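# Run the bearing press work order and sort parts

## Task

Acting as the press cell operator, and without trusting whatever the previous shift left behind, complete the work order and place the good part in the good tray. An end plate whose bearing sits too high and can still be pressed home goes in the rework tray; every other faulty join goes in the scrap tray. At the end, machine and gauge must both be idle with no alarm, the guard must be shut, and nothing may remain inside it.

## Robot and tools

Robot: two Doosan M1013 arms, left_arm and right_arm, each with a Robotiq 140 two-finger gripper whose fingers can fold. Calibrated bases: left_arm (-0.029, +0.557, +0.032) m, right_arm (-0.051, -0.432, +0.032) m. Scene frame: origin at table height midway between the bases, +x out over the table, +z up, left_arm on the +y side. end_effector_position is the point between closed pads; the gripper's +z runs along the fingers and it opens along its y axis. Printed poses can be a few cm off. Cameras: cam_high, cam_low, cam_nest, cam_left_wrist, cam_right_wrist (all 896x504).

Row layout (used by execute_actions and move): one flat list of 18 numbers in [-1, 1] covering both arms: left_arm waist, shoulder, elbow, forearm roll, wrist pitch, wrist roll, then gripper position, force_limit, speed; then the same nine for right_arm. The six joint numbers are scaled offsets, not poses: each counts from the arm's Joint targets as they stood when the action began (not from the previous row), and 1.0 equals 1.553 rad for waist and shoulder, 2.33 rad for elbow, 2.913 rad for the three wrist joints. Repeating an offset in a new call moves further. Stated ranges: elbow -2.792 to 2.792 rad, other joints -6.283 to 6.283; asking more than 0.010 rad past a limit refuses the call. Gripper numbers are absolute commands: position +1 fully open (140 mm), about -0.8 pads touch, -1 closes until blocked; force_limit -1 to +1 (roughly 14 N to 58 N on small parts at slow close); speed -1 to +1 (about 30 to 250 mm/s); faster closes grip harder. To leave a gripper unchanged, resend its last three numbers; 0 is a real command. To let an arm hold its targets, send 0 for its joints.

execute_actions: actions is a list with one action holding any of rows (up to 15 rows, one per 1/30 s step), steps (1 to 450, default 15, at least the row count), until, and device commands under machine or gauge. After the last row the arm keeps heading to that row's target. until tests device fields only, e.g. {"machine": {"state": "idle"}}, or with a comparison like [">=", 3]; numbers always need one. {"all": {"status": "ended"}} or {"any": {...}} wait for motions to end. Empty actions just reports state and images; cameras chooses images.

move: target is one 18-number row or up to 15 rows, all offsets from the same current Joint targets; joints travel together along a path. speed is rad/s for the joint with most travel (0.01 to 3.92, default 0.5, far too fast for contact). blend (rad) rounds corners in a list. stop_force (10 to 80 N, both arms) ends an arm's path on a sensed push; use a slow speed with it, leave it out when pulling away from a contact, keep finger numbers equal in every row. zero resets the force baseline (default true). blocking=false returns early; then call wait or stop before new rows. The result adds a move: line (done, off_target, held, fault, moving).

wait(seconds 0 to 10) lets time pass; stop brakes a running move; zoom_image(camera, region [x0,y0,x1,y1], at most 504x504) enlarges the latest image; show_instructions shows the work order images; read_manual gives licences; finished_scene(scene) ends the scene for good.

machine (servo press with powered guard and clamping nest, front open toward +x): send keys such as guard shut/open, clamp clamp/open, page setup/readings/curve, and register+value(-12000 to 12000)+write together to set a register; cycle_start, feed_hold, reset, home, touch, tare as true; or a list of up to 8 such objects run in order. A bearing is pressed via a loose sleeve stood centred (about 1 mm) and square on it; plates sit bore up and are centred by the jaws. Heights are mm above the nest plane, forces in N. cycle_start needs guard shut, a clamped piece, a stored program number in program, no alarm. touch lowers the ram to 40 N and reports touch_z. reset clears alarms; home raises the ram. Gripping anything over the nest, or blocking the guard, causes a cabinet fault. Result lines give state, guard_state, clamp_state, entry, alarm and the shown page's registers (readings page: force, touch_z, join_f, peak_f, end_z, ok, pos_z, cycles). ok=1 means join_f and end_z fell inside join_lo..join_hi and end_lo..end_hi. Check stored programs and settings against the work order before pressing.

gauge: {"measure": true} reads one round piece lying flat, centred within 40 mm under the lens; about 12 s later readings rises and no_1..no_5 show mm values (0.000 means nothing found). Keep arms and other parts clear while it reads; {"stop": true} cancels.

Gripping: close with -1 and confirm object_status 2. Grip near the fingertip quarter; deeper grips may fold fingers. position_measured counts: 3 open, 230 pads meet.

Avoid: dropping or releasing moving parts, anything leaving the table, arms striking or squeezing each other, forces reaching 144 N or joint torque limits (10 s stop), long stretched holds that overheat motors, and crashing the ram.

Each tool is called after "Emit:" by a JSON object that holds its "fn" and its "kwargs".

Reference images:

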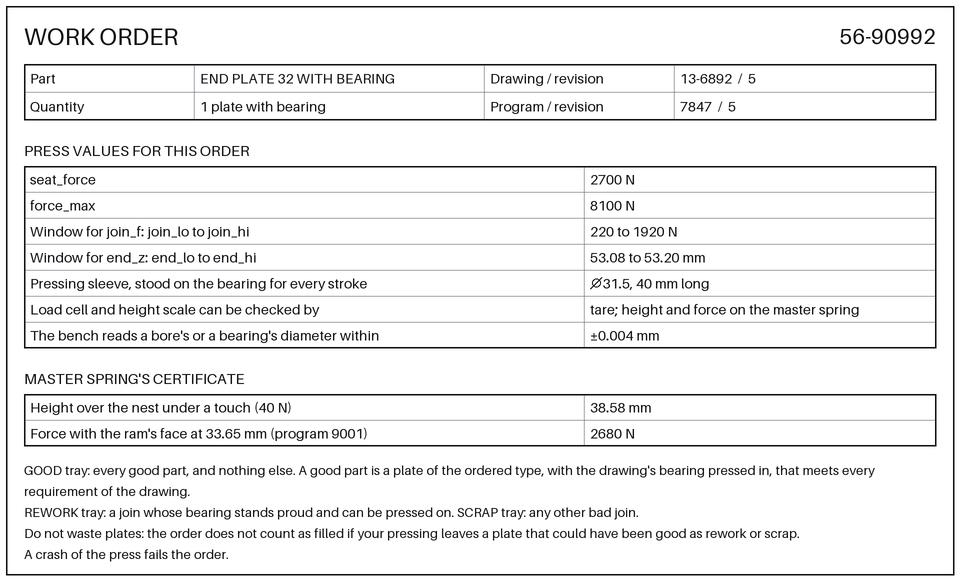

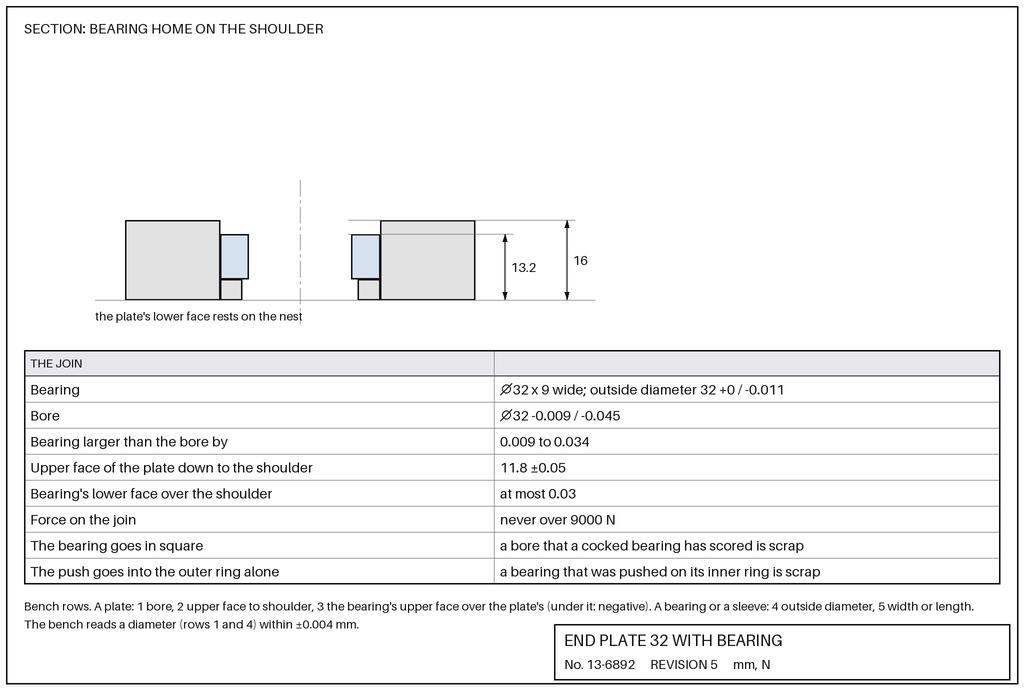

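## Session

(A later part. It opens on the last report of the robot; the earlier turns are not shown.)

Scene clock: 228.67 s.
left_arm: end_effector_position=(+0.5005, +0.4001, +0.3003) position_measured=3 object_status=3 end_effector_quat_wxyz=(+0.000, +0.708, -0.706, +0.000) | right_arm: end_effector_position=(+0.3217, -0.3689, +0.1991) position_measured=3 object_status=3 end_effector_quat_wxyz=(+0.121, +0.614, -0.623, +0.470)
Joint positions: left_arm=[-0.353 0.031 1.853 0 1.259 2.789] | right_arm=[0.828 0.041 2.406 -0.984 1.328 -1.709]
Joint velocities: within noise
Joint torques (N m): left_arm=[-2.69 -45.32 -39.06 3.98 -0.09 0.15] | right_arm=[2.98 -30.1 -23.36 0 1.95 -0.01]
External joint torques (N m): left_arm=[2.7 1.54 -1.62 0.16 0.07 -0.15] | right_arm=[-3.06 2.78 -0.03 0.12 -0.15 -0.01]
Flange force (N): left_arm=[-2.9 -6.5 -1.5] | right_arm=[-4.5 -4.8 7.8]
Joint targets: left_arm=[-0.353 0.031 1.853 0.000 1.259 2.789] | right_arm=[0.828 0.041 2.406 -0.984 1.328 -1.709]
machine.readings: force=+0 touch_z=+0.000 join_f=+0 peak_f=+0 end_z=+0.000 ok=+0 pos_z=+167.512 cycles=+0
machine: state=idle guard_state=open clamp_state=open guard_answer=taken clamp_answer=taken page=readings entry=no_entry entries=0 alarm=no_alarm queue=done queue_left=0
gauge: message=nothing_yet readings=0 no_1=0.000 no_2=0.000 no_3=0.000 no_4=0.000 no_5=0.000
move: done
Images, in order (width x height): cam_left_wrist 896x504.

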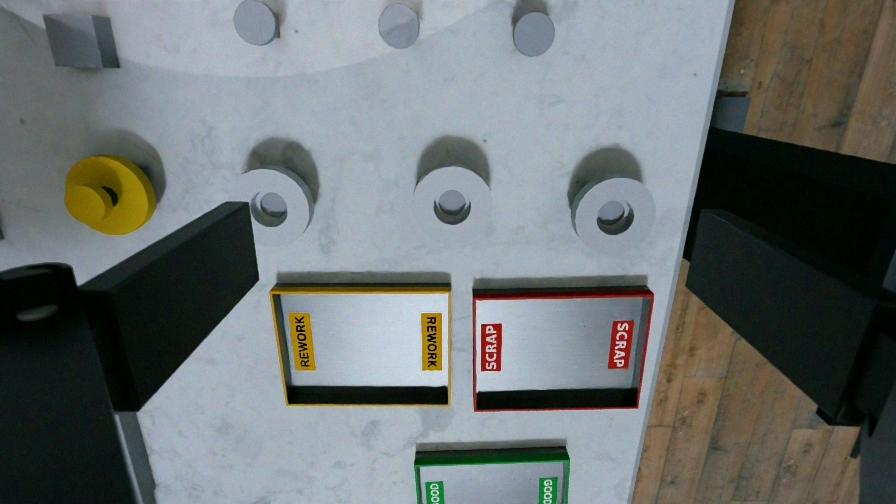

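Emit:
{"fn": "move", "kwargs": {"target": [0.1151,0.0236,0.0667,0,-0.0664,0.0611,1,1,1,0,0,0,0,0,0,1,1,1], "speed": 0.8, "cameras": ["cam_left_wrist"]}}

Emit:
{"fn": "zoom_image", "kwargs": {"camera": "cam_left_wrist", "region": [150, 0, 420, 150]}}

Emit:
{"fn": "zoom_image", "kwargs": {"camera": "cam_left_wrist", "region": [420, 0, 690, 150]}}

Scene clock: 257.23 s.
left_arm: end_effector_position=(+0.5008, +0.5000, +0.2008) position_measured=3 object_status=3 end_effector_quat_wxyz=(+0.000, +0.708, -0.706, +0.000) | right_arm: end_effector_position=(+0.3217, -0.3689, +0.1991) position_measured=3 object_status=3 end_effector_quat_wxyz=(+0.121, +0.614, -0.623, +0.470)
Joint positions: left_arm=[-0.175 0.067 2.008 0 1.065 2.967] | right_arm=[0.828 0.041 2.406 -0.984 1.328 -1.709]
Joint velocities: within noise
Joint torques (N m): left_arm=[-2.98 -45.61 -37.07 3.7 -0.1 0.05] | right_arm=[3.55 -30.14 -23.27 0.04 1.88 -0.07]
External joint torques (N m): left_arm=[2.89 1.67 -0.35 0.1 0.07 -0.05] | right_arm=[-3.64 2.69 -0.17 0.07 -0.07 0.05]
Flange force (N): left_arm=[-4.9 -4.1 0.9] | right_arm=[-3.9 -5.7 8.8]
Joint targets: left_arm=[-0.175 0.067 2.008 0.000 1.065 2.967] | right_arm=[0.828 0.041 2.406 -0.984 1.328 -1.709]
machine.readings: force=+0 touch_z=+0.000 join_f=+0 peak_f=+0 end_z=+0.000 ok=+0 pos_z=+167.512 cycles=+0
machine: state=idle guard_state=open clamp_state=open guard_answer=taken clamp_answer=taken page=readings entry=no_entry entries=0 alarm=no_alarm queue=done queue_left=0
gauge: message=nothing_yet readings=0 no_1=0.000 no_2=0.000 no_3=0.000 no_4=0.000 no_5=0.000
move: done
Images, in order (width x height): cam_left_wrist 896x504.

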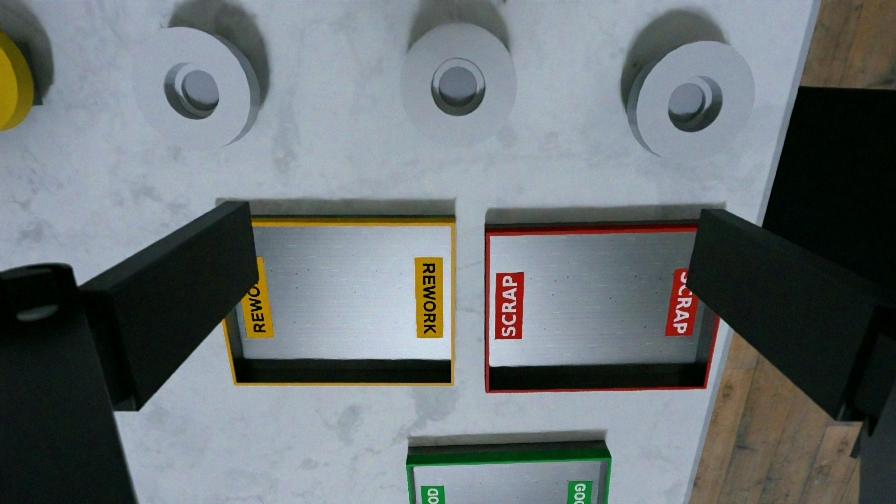

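Scaled by 1.867.

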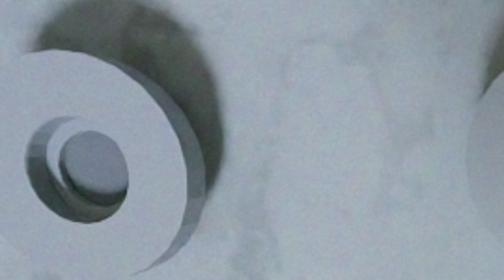

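Scaled by 1.867.

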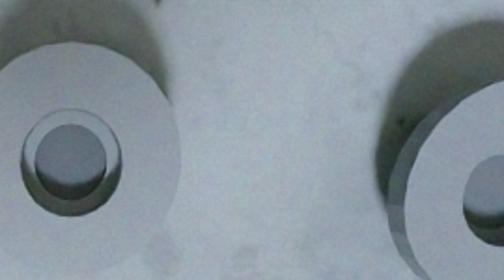

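Emit:
{"fn": "zoom_image", "kwargs": {"camera": "cam_left_wrist", "region": [620, 20, 780, 180]}}

Emit:
{"fn": "zoom_image", "kwargs": {"camera": "cam_left_wrist", "region": [380, 10, 540, 170]}}

Emit:
{"fn": "zoom_image", "kwargs": {"camera": "cam_left_wrist", "region": [120, 10, 280, 170]}}

Scaled by 3.150.

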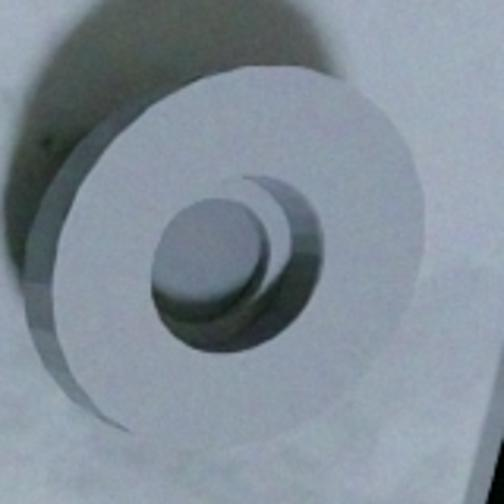

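Scaled by 3.150.

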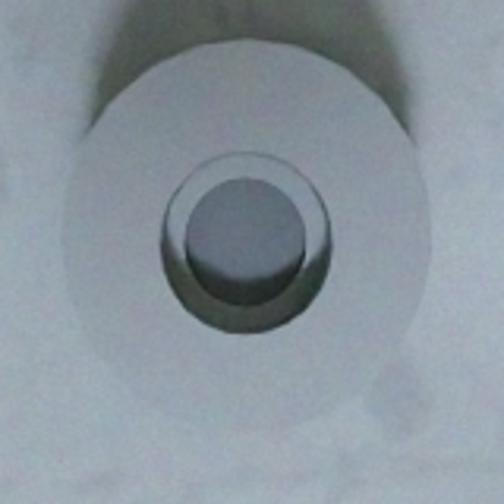

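Scaled by 3.150.

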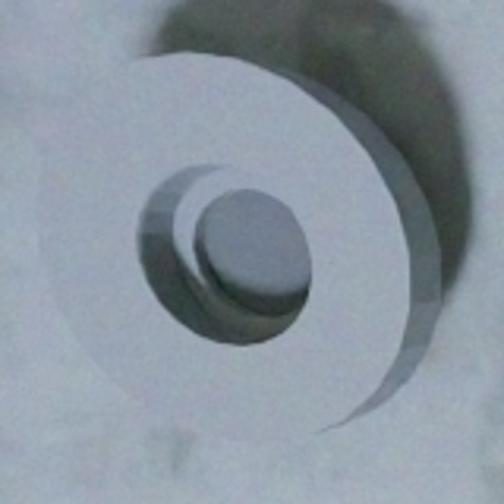

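Emit:
{"fn": "move", "kwargs": {"target": [-0.131,0.0894,0.0233,0,-0.0658,-0.07,-1,-1,0,0,0,0,0,0,0,1,1,1], "speed": 0.5, "cameras": ["cam_left_wrist"]}}

Scene clock: 281.00 s.
left_arm: end_effector_position=(+0.5005, +0.3855, +0.1001) position_measured=233 object_status=3 end_effector_quat_wxyz=(+0.000, +0.708, -0.706, +0.000) | right_arm: end_effector_position=(+0.3217, -0.3689, +0.1991) position_measured=3 object_status=3 end_effector_quat_wxyz=(+0.121, +0.614, -0.623, +0.470)
Joint positions: left_arm=[-0.378 0.206 2.063 0 0.874 2.763] | right_arm=[0.828 0.041 2.406 -0.984 1.328 -1.709]
Joint velocities: within noise
Joint torques (N m): left_arm=[-2.33 -56.23 -31.85 3.18 -0.07 0.09] | right_arm=[3.19 -29.3 -23.42 0.03 1.94 -0.09]
External joint torques (N m): left_arm=[2.36 1.98 -0.91 0.15 0.05 -0.09] | right_arm=[-3.29 2.05 -0.02 0.09 -0.14 0.07]
Flange force (N): left_arm=[-2.4 -5.8 1.5] | right_arm=[-2.7 -4.9 8.0]
Joint targets: left_arm=[-0.378 0.206 2.062 0.000 0.874 2.763] | right_arm=[0.828 0.041 2.406 -0.984 1.328 -1.709]
machine.readings: force=+0 touch_z=+0.000 join_f=+0 peak_f=+0 end_z=+0.000 ok=+0 pos_z=+167.512 cycles=+0
machine: state=idle guard_state=open clamp_state=open guard_answer=taken clamp_answer=taken page=readings entry=no_entry entries=0 alarm=no_alarm queue=done queue_left=0
gauge: message=nothing_yet readings=0 no_1=0.000 no_2=0.000 no_3=0.000 no_4=0.000 no_5=0.000
move: done
Images, in order (width x height): cam_left_wrist 896x504.

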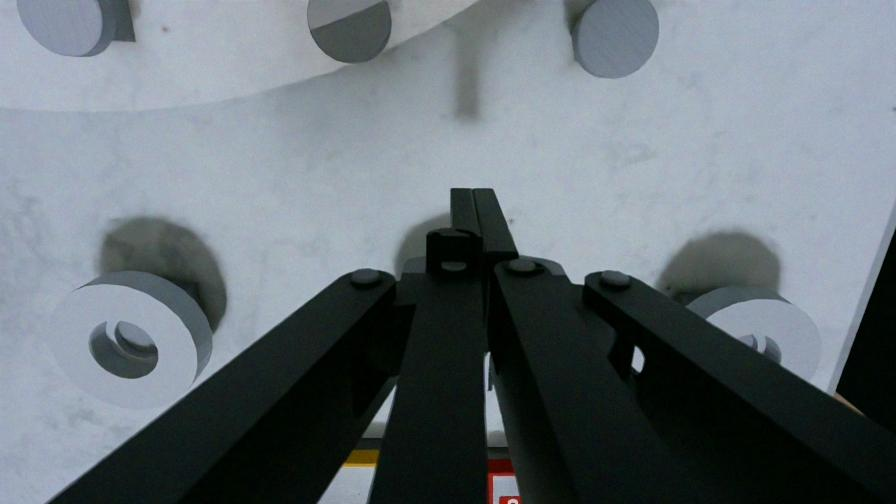

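Emit:
{"fn": "zoom_image", "kwargs": {"camera": "cam_left_wrist", "region": [560, 0, 680, 90]}}

Emit:
{"fn": "zoom_image", "kwargs": {"camera": "cam_left_wrist", "region": [0, 0, 140, 90]}}

Emit:
{"fn": "zoom_image", "kwargs": {"camera": "cam_left_wrist", "region": [410, 150, 530, 240]}}

Scaled by 4.200.

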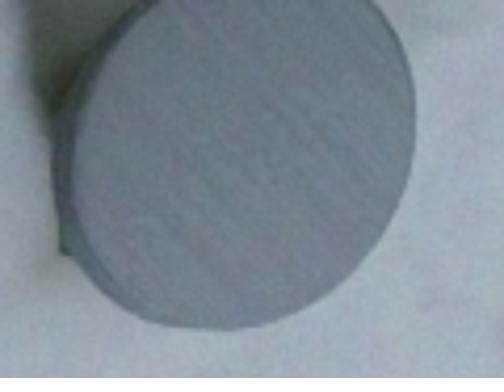

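Scaled by 3.600.

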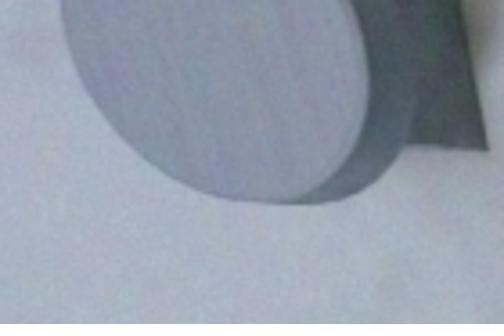

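Scaled by 4.200.

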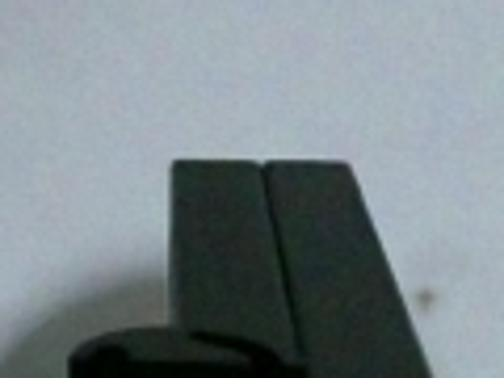

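Emit:
{"fn": "move", "kwargs": {"target": [0,0.0669,0.0239,0,-0.0549,0,-1,-1,0,0,0,0,0,0,0,1,1,1], "speed": 0.03, "stop_force": 12, "cameras": []}}

Scene clock: 302.63 s.
left_arm: end_effector_position=(+0.5011, +0.3852, +0.0327) position_measured=233 object_status=3 end_effector_quat_wxyz=(+0.000, +0.708, -0.706, +0.000) | right_arm: end_effector_position=(+0.3217, -0.3689, +0.1991) position_measured=3 object_status=3 end_effector_quat_wxyz=(+0.121, +0.614, -0.623, +0.470)
Joint positions: left_arm=[-0.378 0.293 2.109 0 0.739 2.763] | right_arm=[0.828 0.041 2.406 -0.984 1.328 -1.709]
Joint velocities: within noise
Joint torques (N m): left_arm=[-3.01 -29.83 -15.98 2.79 -4.67 0.04] | right_arm=[3.48 -30.28 -23.32 0.08 1.89 -0.05]
External joint torques (N m): left_arm=[3.03 -29.05 -12.83 0.14 4.64 -0.04] | right_arm=[-3.62 2.95 -0.06 0.03 -0.08 0.03]
Flange force (N): left_arm=[-8.1 7.5 -57.4] | right_arm=[-4.5 -5.7 9.1]
Joint targets: left_arm=[-0.378 0.293 2.109 0.000 0.739 2.763] | right_arm=[0.828 0.041 2.406 -0.984 1.328 -1.709]
machine.readings: force=+0 touch_z=+0.000 join_f=+0 peak_f=+0 end_z=+0.000 ok=+0 pos_z=+167.512 cycles=+0
machine: state=idle guard_state=open clamp_state=open guard_answer=taken clamp_answer=taken page=readings entry=no_entry entries=0 alarm=no_alarm queue=done queue_left=0
gauge: message=nothing_yet readings=0 no_1=0.000 no_2=0.000 no_3=0.000 no_4=0.000 no_5=0.000
move: contact (left_arm); left_arm: the wrist pitch is farthest, 0.025 rad from its target
No camera images: "cameras" was empty.

Emit:
{"fn": "execute_actions", "kwargs": {"actions": [{"rows":[[0,-0.056,-0.0202,0,0.0463,0,-1,-1,0,0,0,0,0,0,0,1,1,1]],"machine":[{"tare":true},{"guard":"shut"},{"touch":true}],"steps":60}], "cameras": []}}

Scene clock: 322.23 s.
left_arm: end_effector_position=(+0.5005, +0.3855, +0.1000) position_measured=233 object_status=3 end_effector_quat_wxyz=(+0.000, +0.708, -0.706, +0.000) | right_arm: end_effector_position=(+0.3217, -0.3689, +0.1991) position_measured=3 object_status=3 end_effector_quat_wxyz=(+0.121, +0.614, -0.623, +0.470)
Joint positions: left_arm=[-0.378 0.206 2.062 0 0.874 2.763] | right_arm=[0.828 0.041 2.406 -0.984 1.328 -1.709]
Joint velocities: within noise
Joint torques (N m): left_arm=[-2.63 -56.03 -31.8 3.19 -0.11 0.11] | right_arm=[3.56 -30.28 -23.28 -0.06 1.87 -0.05]
External joint torques (N m): left_arm=[2.69 2.17 -0.89 0.14 0.08 -0.11] | right_arm=[-3.54 2.61 -0.12 0.18 -0.07 0.03]
Flange force (N): left_arm=[-2.9 -6.2 1.7] | right_arm=[-3.8 -5.5 8.4]
Joint targets: left_arm=[-0.378 0.206 2.062 0.000 0.874 2.763] | right_arm=[0.828 0.041 2.406 -0.984 1.328 -1.709]
machine.readings: force=+0 touch_z=+0.000 join_f=+0 peak_f=+0 end_z=+0.000 ok=+0 pos_z=+167.512 cycles=+0
machine: state=idle guard_state=shut clamp_state=open guard_answer=taken clamp_answer=taken page=readings entry=taken entries=1 alarm=no_alarm queue=running queue_left=1
gauge: message=nothing_yet readings=0 no_1=0.000 no_2=0.000 no_3=0.000 no_4=0.000 no_5=0.000
No camera images: "cameras" was empty.

Emit:
{"fn": "move", "kwargs": {"target": [[0.0644,-0.1005,0,0,-0.1627,-0.1933,0.35,-1,0,0,0,0,0,0,0,1,1,1],[0.1326,0.0491,0.0815,0,-0.3911,-0.4092,0.35,-1,0,0,0,0,0,0,0,1,1,1]], "speed": 0.8, "blend": 0.1, "cameras": ["cam_left_wrist","cam_nest"]}}

Scene clock: 368.60 s.
left_arm: end_effector_position=(+0.7129, +0.4651, +0.1072) position_measured=85 object_status=3 end_effector_quat_wxyz=(+0.036, +0.903, -0.077, +0.421) | right_arm: end_effector_position=(+0.3217, -0.3689, +0.1991) position_measured=3 object_status=3 end_effector_quat_wxyz=(+0.121, +0.614, -0.623, +0.470)
Joint positions: left_arm=[-0.172 0.283 2.252 0 -0.265 1.571] | right_arm=[0.828 0.041 2.406 -0.984 1.328 -1.709]
Joint velocities: within noise
Joint torques (N m): left_arm=[-2.73 -58.77 -26.14 2.38 -2.15 0.23] | right_arm=[3.25 -30.19 -23.41 0.05 1.9 -0.09]
External joint torques (N m): left_arm=[2.87 2.64 -0.51 0.12 -0.04 -0.23] | right_arm=[-3.35 2.7 -0.05 0.07 -0.09 0.07]
Flange force (N): left_arm=[0.0 0.0 0.0] | right_arm=[-4.1 -5.2 8.4]
Joint targets: left_arm=[-0.172 0.283 2.252 0.000 -0.265 1.571] | right_arm=[0.828 0.041 2.406 -0.984 1.328 -1.709]
machine.readings: force=+0 touch_z=+0.711 join_f=+0 peak_f=+0 end_z=+0.000 ok=+0 pos_z=+167.512 cycles=+0
machine: state=idle guard_state=shut clamp_state=open guard_answer=taken clamp_answer=taken page=readings entry=taken entries=2 alarm=no_alarm queue=done queue_left=0
gauge: message=nothing_yet readings=0 no_1=0.000 no_2=0.000 no_3=0.000 no_4=0.000 no_5=0.000
move: done
Images, in order (width x height): cam_nest 896x504, cam_left_wrist 896x504.

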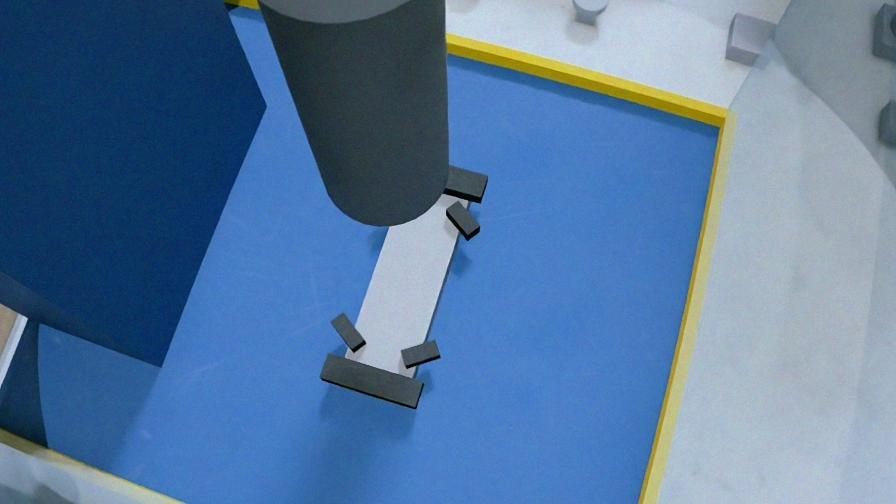

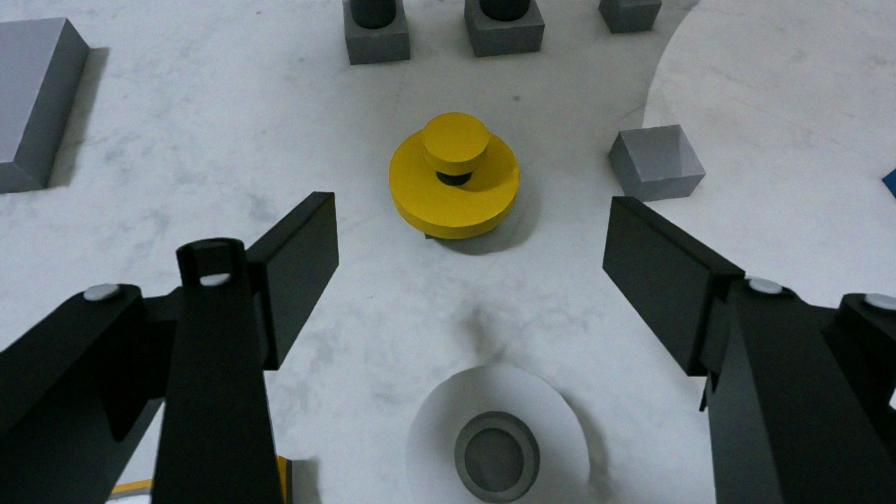

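Emit:
{"fn": "zoom_image", "kwargs": {"camera": "cam_left_wrist", "region": [370, 90, 550, 260]}}

Scaled by 2.800.

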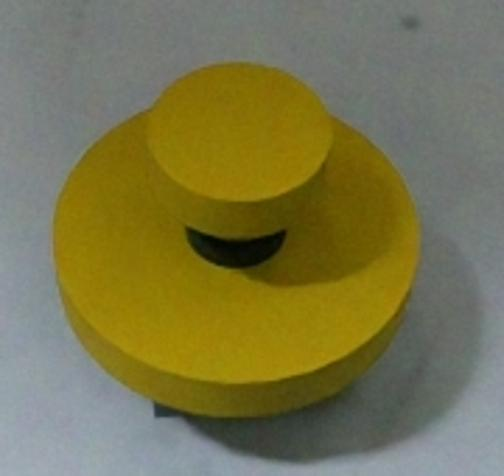

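Emit:
{"fn": "move", "kwargs": {"target": [0.0037,0.1247,-0.0508,0,-0.0261,0,0.35,-1,0,0,0,0,0,0,0,1,1,1], "speed": 0.1, "cameras": ["cam_left_wrist"]}}

Emit:
{"fn": "zoom_image", "kwargs": {"camera": "cam_left_wrist", "region": [250, 100, 690, 350]}}

Scene clock: 412.83 s.
left_arm: end_effector_position=(+0.7884, +0.4570, +0.0403) position_measured=85 object_status=3 end_effector_quat_wxyz=(+0.035, +0.903, -0.074, +0.421) | right_arm: end_effector_position=(+0.3217, -0.3689, +0.1991) position_measured=3 object_status=3 end_effector_quat_wxyz=(+0.121, +0.614, -0.623, +0.470)
Joint positions: left_arm=[-0.166 0.476 2.134 0 -0.341 1.571] | right_arm=[0.828 0.041 2.406 -0.984 1.328 -1.709]
Joint velocities: within noise
Joint torques (N m): left_arm=[-2.43 -73.6 -23.61 2.08 -2.23 0.08] | right_arm=[3.02 -30.18 -23.53 0.14 1.85 -0.08]
External joint torques (N m): left_arm=[2.5 1.63 -0.23 0.15 0.05 -0.08] | right_arm=[-3.1 2.87 0.13 -0.03 -0.05 0.06]
Flange force (N): left_arm=[-0.6 -5.3 3.2] | right_arm=[-4.6 -4.7 8.2]
Joint targets: left_arm=[-0.166 0.476 2.134 0.000 -0.341 1.571] | right_arm=[0.828 0.041 2.406 -0.984 1.328 -1.709]
machine.readings: force=+0 touch_z=+0.711 join_f=+0 peak_f=+0 end_z=+0.000 ok=+0 pos_z=+167.512 cycles=+0
machine: state=idle guard_state=shut clamp_state=open guard_answer=taken clamp_answer=taken page=readings entry=taken entries=2 alarm=no_alarm queue=done queue_left=0
gauge: message=nothing_yet readings=0 no_1=0.000 no_2=0.000 no_3=0.000 no_4=0.000 no_5=0.000
move: done
Images, in order (width x height): cam_left_wrist 896x504.

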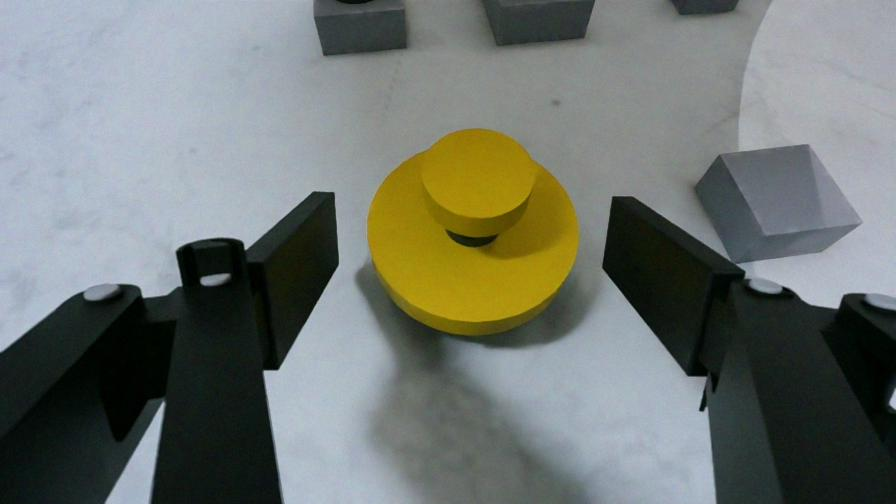

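Scaled by 1.145.

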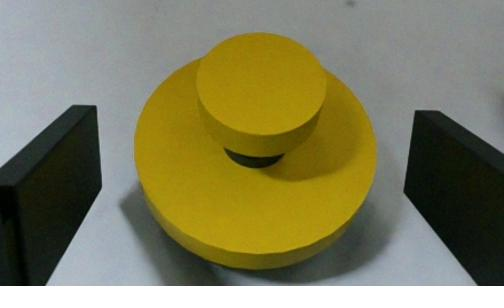

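Emit:
{"fn": "execute_actions", "kwargs": {"actions": [{"rows":[[0,0,0,0,0,0,-1,0,-1,0,0,0,0,0,0,1,1,1]],"steps":60}], "cameras": ["cam_left_wrist"]}}

Scene clock: 444.33 s.
left_arm: end_effector_position=(+0.7884, +0.4570, +0.0402) position_measured=126 object_status=2 end_effector_quat_wxyz=(+0.035, +0.903, -0.074, +0.421) | right_arm: end_effector_position=(+0.3217, -0.3689, +0.1991) position_measured=3 object_status=3 end_effector_quat_wxyz=(+0.121, +0.614, -0.623, +0.470)
Joint positions: left_arm=[-0.166 0.476 2.134 0 -0.341 1.571] | right_arm=[0.828 0.041 2.406 -0.984 1.328 -1.709]
Joint velocities: within noise
Joint torques (N m): left_arm=[-3.01 -66.19 -20.81 2.12 -0.37 0.09] | right_arm=[3.33 -29.99 -23.28 -0.03 1.87 -0.1]
External joint torques (N m): left_arm=[3.04 -5.53 -3.01 0.1 -1.81 -0.09] | right_arm=[-3.45 2.71 -0.15 0.15 -0.07 0.08]
Flange force (N): left_arm=[4.1 -5.9 -5.1] | right_arm=[-4.2 -5.4 8.3]
Joint targets: left_arm=[-0.166 0.476 2.134 0.000 -0.341 1.571] | right_arm=[0.828 0.041 2.406 -0.984 1.328 -1.709]
machine.readings: force=+0 touch_z=+0.711 join_f=+0 peak_f=+0 end_z=+0.000 ok=+0 pos_z=+167.512 cycles=+0
machine: state=idle guard_state=shut clamp_state=open guard_answer=taken clamp_answer=taken page=readings entry=taken entries=2 alarm=no_alarm queue=done queue_left=0
gauge: message=nothing_yet readings=0 no_1=0.000 no_2=0.000 no_3=0.000 no_4=0.000 no_5=0.000
Images, in order (width x height): cam_left_wrist 896x504.

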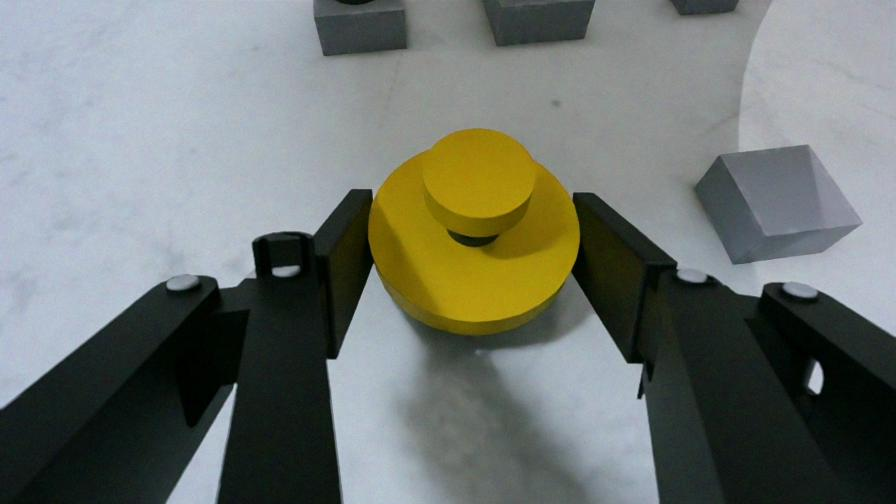

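Emit:
{"fn": "execute_actions", "kwargs": {"actions": [{"rows":[[0,0,0,0,0,0,-1,0,-1,0,0,0,0,0,0,1,1,1]],"machine":{"guard":"open"},"steps":5}], "cameras": []}}

Emit:
{"fn": "move", "kwargs": {"target": [[0,-0.08,-0.0129,0,0.0529,0,-1,0,-1,0,0,0,0,0,0,1,1,1],[0.0963,-0.055,-0.0585,0.5356,-0.4188,-0.2586,-1,0,-1,0,0,0,0,0,0,1,1,1]], "speed": [0.15,0.7], "blend": 0.02, "cameras": ["cam_left_wrist","cam_nest","cam_low"]}}

Scene clock: 499.03 s.
left_arm: end_effector_position=(+0.7884, +0.4570, +0.0402) position_measured=126 object_status=2 end_effector_quat_wxyz=(+0.035, +0.903, -0.074, +0.421) | right_arm: end_effector_position=(+0.3217, -0.3689, +0.1991) position_measured=3 object_status=3 end_effector_quat_wxyz=(+0.121, +0.614, -0.623, +0.470)
Joint positions: left_arm=[-0.166 0.476 2.134 0 -0.341 1.571] | right_arm=[0.828 0.041 2.406 -0.984 1.328 -1.709]
Joint velocities: within noise
Joint torques (N m): left_arm=[-3.04 -66.15 -20.98 2.02 -0.47 0.12] | right_arm=[3.54 -30.19 -23.47 0 1.89 -0.13]
External joint torques (N m): left_arm=[3.09 -5.55 -2.81 0.2 -1.71 -0.12] | right_arm=[-3.59 3.02 0.07 0.12 -0.09 0.11]
Flange force (N): left_arm=[4.0 -6.5 -5.4] | right_arm=[-4.8 -5.3 9.1]
Joint targets: left_arm=[-0.166 0.476 2.134 0.000 -0.341 1.571] | right_arm=[0.828 0.041 2.406 -0.984 1.328 -1.709]
machine.readings: force=+0 touch_z=+0.711 join_f=+0 peak_f=+0 end_z=+0.000 ok=+0 pos_z=+167.512 cycles=+0
machine: state=idle guard_state=between clamp_state=open guard_answer=taken clamp_answer=taken page=readings entry=taken entries=2 alarm=no_alarm queue=running queue_left=0
gauge: message=nothing_yet readings=0 no_1=0.000 no_2=0.000 no_3=0.000 no_4=0.000 no_5=0.000
No camera images: "cameras" was empty.

Scene clock: 502.77 s.
left_arm: end_effector_position=(+0.5906, +0.2502, +0.3504) position_measured=126 object_status=2 end_effector_quat_wxyz=(+0.500, +0.500, -0.500, +0.500) | right_arm: end_effector_position=(+0.3217, -0.3689, +0.1991) position_measured=3 object_status=3 end_effector_quat_wxyz=(+0.121, +0.614, -0.623, +0.470)
Joint positions: left_arm=[-0.017 0.391 1.997 1.56 -1.561 0.818] | right_arm=[0.828 0.041 2.406 -0.984 1.328 -1.709]
Joint velocities: within noise
Joint torques (N m): left_arm=[-2.62 -77.91 -33.23 -3.02 -3.44 0.19] | right_arm=[3.32 -30.51 -23.25 0.01 1.92 -0.09]
External joint torques (N m): left_arm=[2.7 5.01 0.68 1.13 1.39 -0.19] | right_arm=[-3.45 3.12 -0.18 0.1 -0.12 0.07]
Flange force (N): left_arm=[-6.4 -5.0 -4.4] | right_arm=[-5.2 -5.6 8.6]
Joint targets: left_arm=[-0.017 0.391 1.997 1.560 -1.561 0.818] | right_arm=[0.828 0.041 2.406 -0.984 1.328 -1.709]
machine.readings: force=+0 touch_z=+0.711 join_f=+0 peak_f=+0 end_z=+0.000 ok=+0 pos_z=+167.512 cycles=+0
machine: state=idle guard_state=open clamp_state=open guard_answer=taken clamp_answer=taken page=readings entry=taken entries=2 alarm=no_alarm queue=done queue_left=0
gauge: message=nothing_yet readings=0 no_1=0.000 no_2=0.000 no_3=0.000 no_4=0.000 no_5=0.000
move: done
Images, in order (width x height): cam_low 896x504, cam_nest 896x504, cam_left_wrist 896x504.

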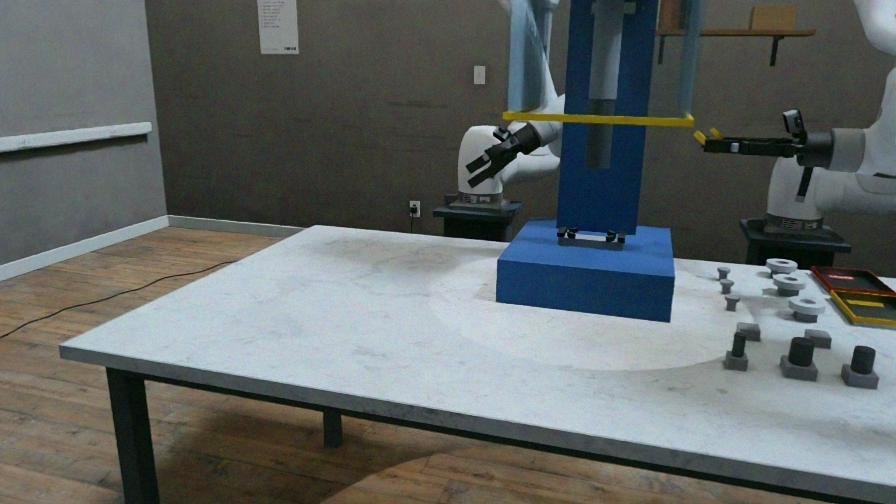

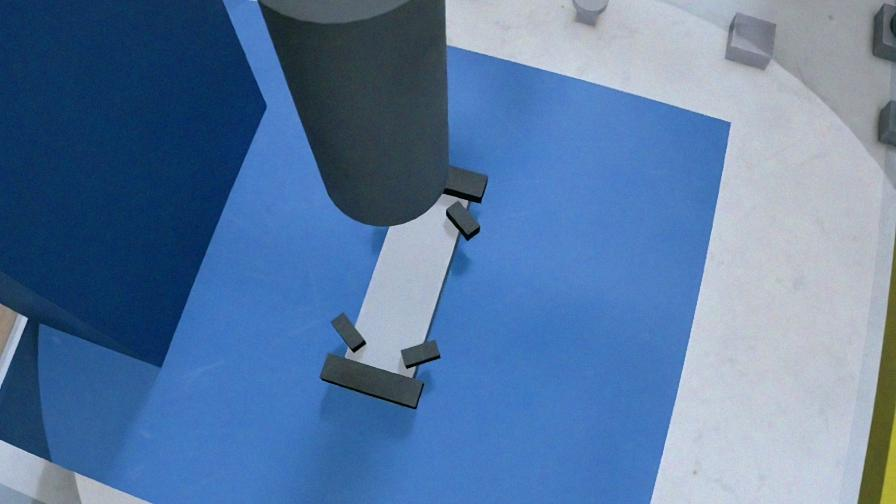

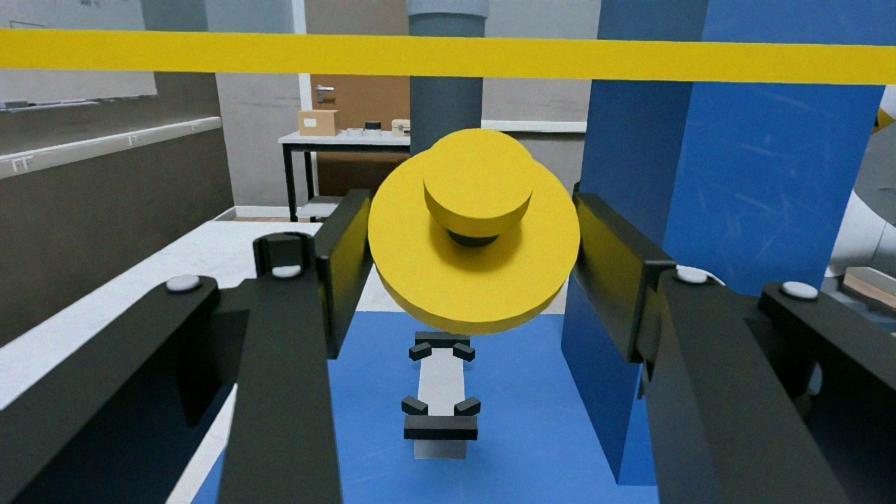

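Emit:
{"fn": "move", "kwargs": {"target": [[-0.1771,-0.0175,-0.0387,0.1567,0.2098,-0.1268,-1,0,-1,0,0,0,0,0,0,1,1,1],[-0.2958,0.0339,-0.0704,0.13,0.2549,-0.1492,-1,0,-1,0,0,0,0,0,0,1,1,1]], "speed": [0.5,0.15], "cameras": ["cam_left_wrist","cam_nest","cam_low"]}}

Emit:
{"fn": "zoom_image", "kwargs": {"camera": "cam_nest", "region": [250, 100, 650, 450]}}

Scene clock: 564.73 s.
left_arm: end_effector_position=(+0.6068, +0.0942, +0.1815) position_measured=126 object_status=2 end_effector_quat_wxyz=(+0.299, +0.642, -0.640, +0.299) | right_arm: end_effector_position=(+0.3217, -0.3689, +0.1991) position_measured=3 object_status=3 end_effector_quat_wxyz=(+0.121, +0.614, -0.623, +0.470)
Joint positions: left_arm=[-0.371 0.398 1.875 1.98 -0.893 0.42] | right_arm=[0.828 0.041 2.406 -0.984 1.328 -1.709]
Joint velocities: within noise
Joint torques (N m): left_arm=[-51.83 -61.91 -47.1 4.63 -1.49 0.1] | right_arm=[3.34 -30.33 -23.62 0.07 1.85 -0.07]
External joint torques (N m): left_arm=[51.99 -15.14 11.06 -7.53 0.59 -0.1] | right_arm=[-3.43 2.95 0.19 0.04 -0.04 0.05]
External joint torques when the fault began: left_arm=[56.98 -15.37 8.77 -9.46 0.04 -0.35]
Flange force (N): left_arm=[-53.0 17.3 -62.9] | right_arm=[-4.5 -5.0 8.8]
Flange force when the fault began (N): left_arm=[-56.2 11.3 -66.9]
Joint targets: left_arm=[-0.371 0.398 1.875 1.980 -0.893 0.420] | right_arm=[0.828 0.041 2.406 -0.984 1.328 -1.709]
Tool commands: left_gripper/position=-1.0 left_gripper/force_limit=+0.003922 left_gripper/speed=-1.0 right_gripper/position=+1.0 right_gripper/force_limit=+1.0 right_gripper/speed=+1.0
FORCE FAULT: contact force on the left arm reached its limit, and that arm stopped for 10 seconds. The contact can be on any part of that arm, not only on its tool. That arm's remaining commands of this call were not run. That arm's target is now where it stood when the stop ended, not its last command. That arm accepts commands again.
machine.readings: force=+0 touch_z=+0.711 join_f=+0 peak_f=+0 end_z=+0.000 ok=+0 pos_z=+167.512 cycles=+0
machine: state=idle guard_state=open clamp_state=open guard_answer=taken clamp_answer=taken page=readings entry=taken entries=2 alarm=no_alarm queue=done queue_left=0
gauge: message=nothing_yet readings=0 no_1=0.000 no_2=0.000 no_3=0.000 no_4=0.000 no_5=0.000
move: fault (left_arm); path passed 1 of 2 targets; left_arm: the waist is farthest, 0.106 rad from its target
Images, in order (width x height): cam_low 896x504, cam_nest 896x504, cam_left_wrist 896x504.

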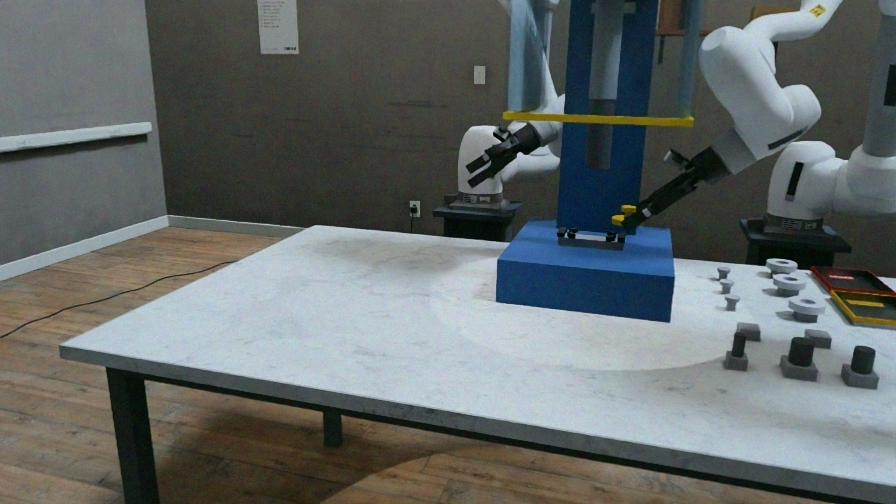

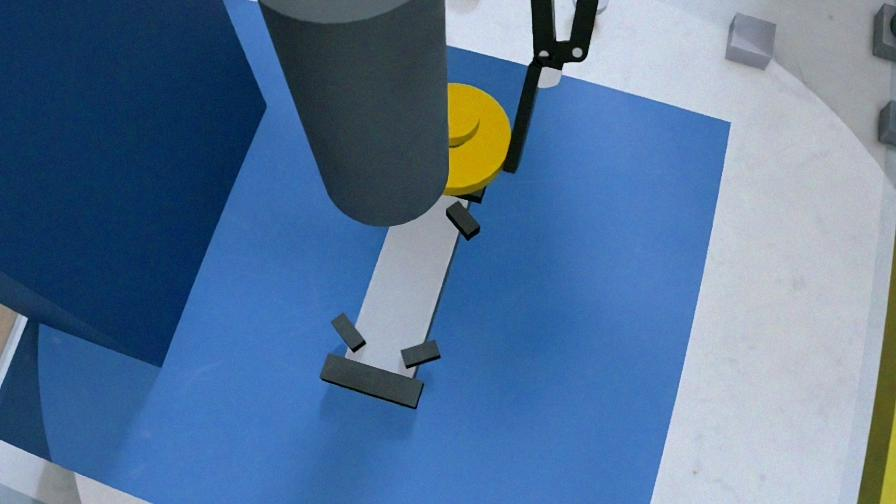

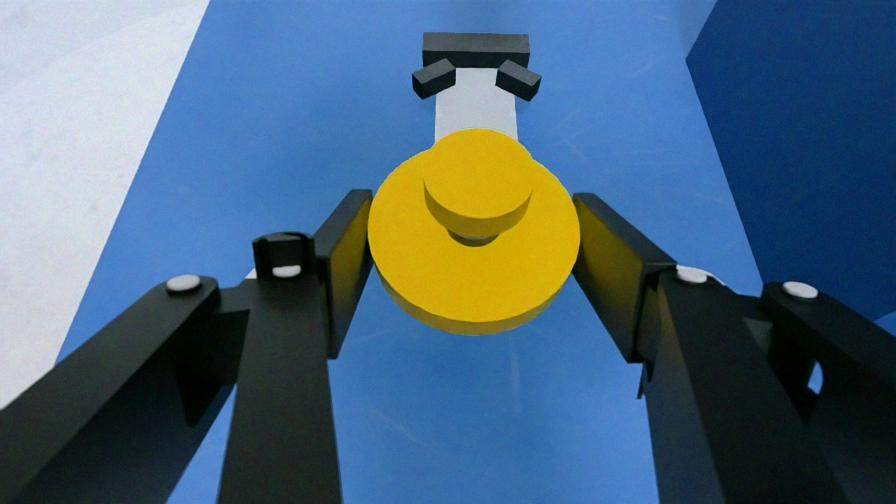

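Scaled by 1.260.

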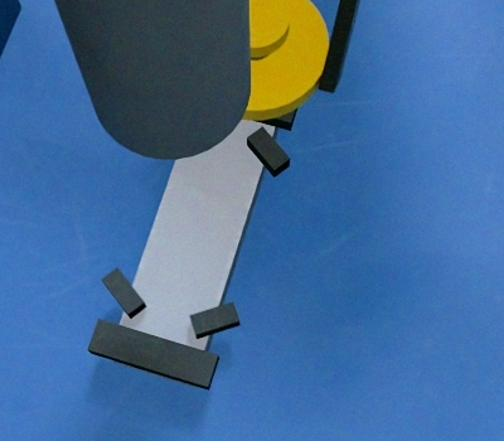

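Emit:
{"fn": "move", "kwargs": {"target": [[0.0508,-0.022,0.0137,0.0125,-0.0195,0.0098,-1,0,-1,0,0,0,0,0,0,1,1,1],[0.2279,-0.0045,0.0524,-0.1442,-0.2293,0.1366,-1,0,-1,0,0,0,0,0,0,1,1,1],[0.1423,-0.0631,0.0751,-0.6797,0.2722,0.3951,-1,0,-1,0,0,0,0,0,0,1,1,1],[0.0779,-0.1372,-0.0858,-0.6797,0.447,0.3951,-1,0,-1,0,0,0,0,0,0,1,1,1]], "speed": [0.1,0.5,0.7,0.6], "blend": [0,0.05,0.05,0], "cameras": ["cam_left_wrist"]}}

Scene clock: 620.23 s.
left_arm: end_effector_position=(+0.8568, +0.3693, +0.4205) position_measured=126 object_status=2 end_effector_quat_wxyz=(+0.052, +0.900, -0.112, +0.419) | right_arm: end_effector_position=(+0.3217, -0.3689, +0.1991) position_measured=3 object_status=3 end_effector_quat_wxyz=(+0.121, +0.614, -0.623, +0.470)
Joint positions: left_arm=[-0.25 0.185 1.676 0.001 0.409 1.571] | right_arm=[0.828 0.041 2.406 -0.984 1.328 -1.709]
Joint velocities: within noise
Joint torques (N m): left_arm=[-2.38 -68.67 -44.89 4.11 -3.45 0.11] | right_arm=[2.83 -30.09 -23.24 -0.01 1.88 0]
External joint torques (N m): left_arm=[2.57 6.31 1.83 0.09 1.27 -0.11] | right_arm=[-2.91 2.86 -0.2 0.12 -0.09 -0.02]
Flange force (N): left_arm=[2.0 -3.6 7.2] | right_arm=[-4.8 -4.9 7.2]
Joint targets: left_arm=[-0.250 0.185 1.676 0.001 0.409 1.571] | right_arm=[0.828 0.041 2.406 -0.984 1.328 -1.709]
machine.readings: force=+0 touch_z=+0.711 join_f=+0 peak_f=+0 end_z=+0.000 ok=+0 pos_z=+167.512 cycles=+0
machine: state=idle guard_state=open clamp_state=open guard_answer=taken clamp_answer=taken page=readings entry=taken entries=2 alarm=no_alarm queue=done queue_left=0
gauge: message=nothing_yet readings=0 no_1=0.000 no_2=0.000 no_3=0.000 no_4=0.000 no_5=0.000
move: done
Images, in order (width x height): cam_left_wrist 896x504.

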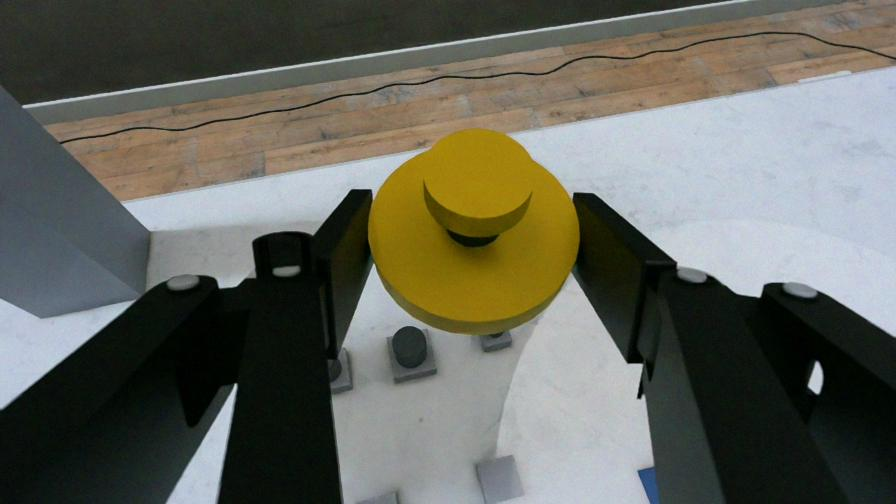

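Emit:
{"fn": "move", "kwargs": {"target": [-0.0271,0.1151,0.0991,-0.3866,0.1857,0.6931,-1,0,-1,0,0,0,0,0,0,1,1,1], "speed": 0.7, "cameras": ["cam_left_wrist","cam_low"]}}

Scene clock: 641.93 s.
left_arm: end_effector_position=(+0.6031, +0.1503, +0.1906) position_measured=126 object_status=2 end_effector_quat_wxyz=(+0.299, +0.641, -0.640, +0.299) | right_arm: end_effector_position=(+0.3217, -0.3689, +0.1991) position_measured=3 object_status=3 end_effector_quat_wxyz=(+0.121, +0.614, -0.623, +0.470)
Joint positions: left_arm=[-0.292 0.364 1.906 -1.125 0.95 3.59] | right_arm=[0.828 0.041 2.406 -0.984 1.328 -1.709]
Joint velocities: within noise
Joint torques (N m): left_arm=[-2.71 -73.89 -32.16 -1.2 1.42 0.14] | right_arm=[3.28 -30.19 -23.39 -0.02 1.81 -0.08]
External joint torques (N m): left_arm=[2.84 5.71 1.35 1.06 -0.49 -0.14] | right_arm=[-3.3 2.67 -0.01 0.14 -0.01 0.06]
Flange force (N): left_arm=[-6.6 -6.3 1.6] | right_arm=[-4.1 -5.0 8.0]
Joint targets: left_arm=[-0.292 0.364 1.906 -1.125 0.950 3.590] | right_arm=[0.828 0.041 2.406 -0.984 1.328 -1.709]
machine.readings: force=+0 touch_z=+0.711 join_f=+0 peak_f=+0 end_z=+0.000 ok=+0 pos_z=+167.512 cycles=+0
machine: state=idle guard_state=open clamp_state=open guard_answer=taken clamp_answer=taken page=readings entry=taken entries=2 alarm=no_alarm queue=done queue_left=0
gauge: message=nothing_yet readings=0 no_1=0.000 no_2=0.000 no_3=0.000 no_4=0.000 no_5=0.000
move: done
Images, in order (width x height): cam_low 896x504, cam_left_wrist 896x504.

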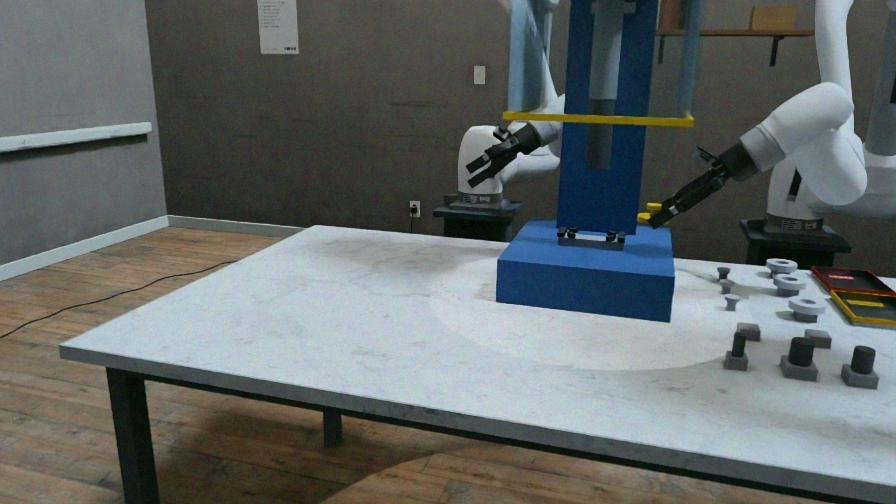

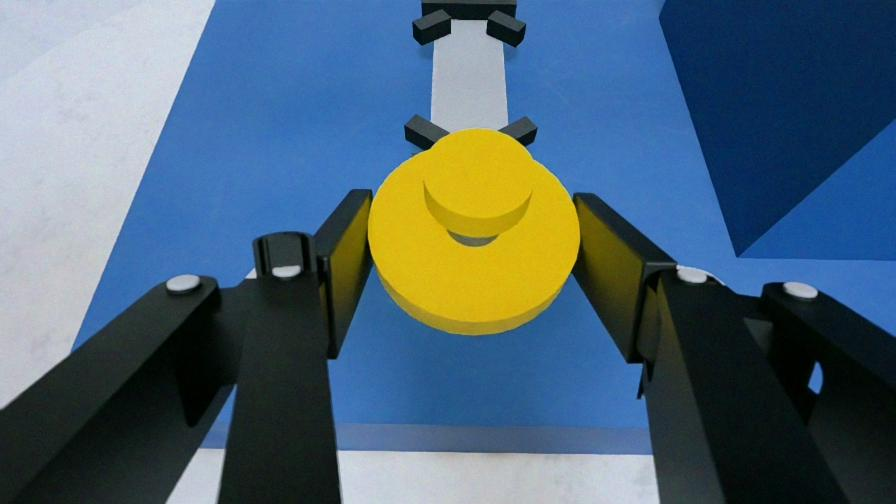

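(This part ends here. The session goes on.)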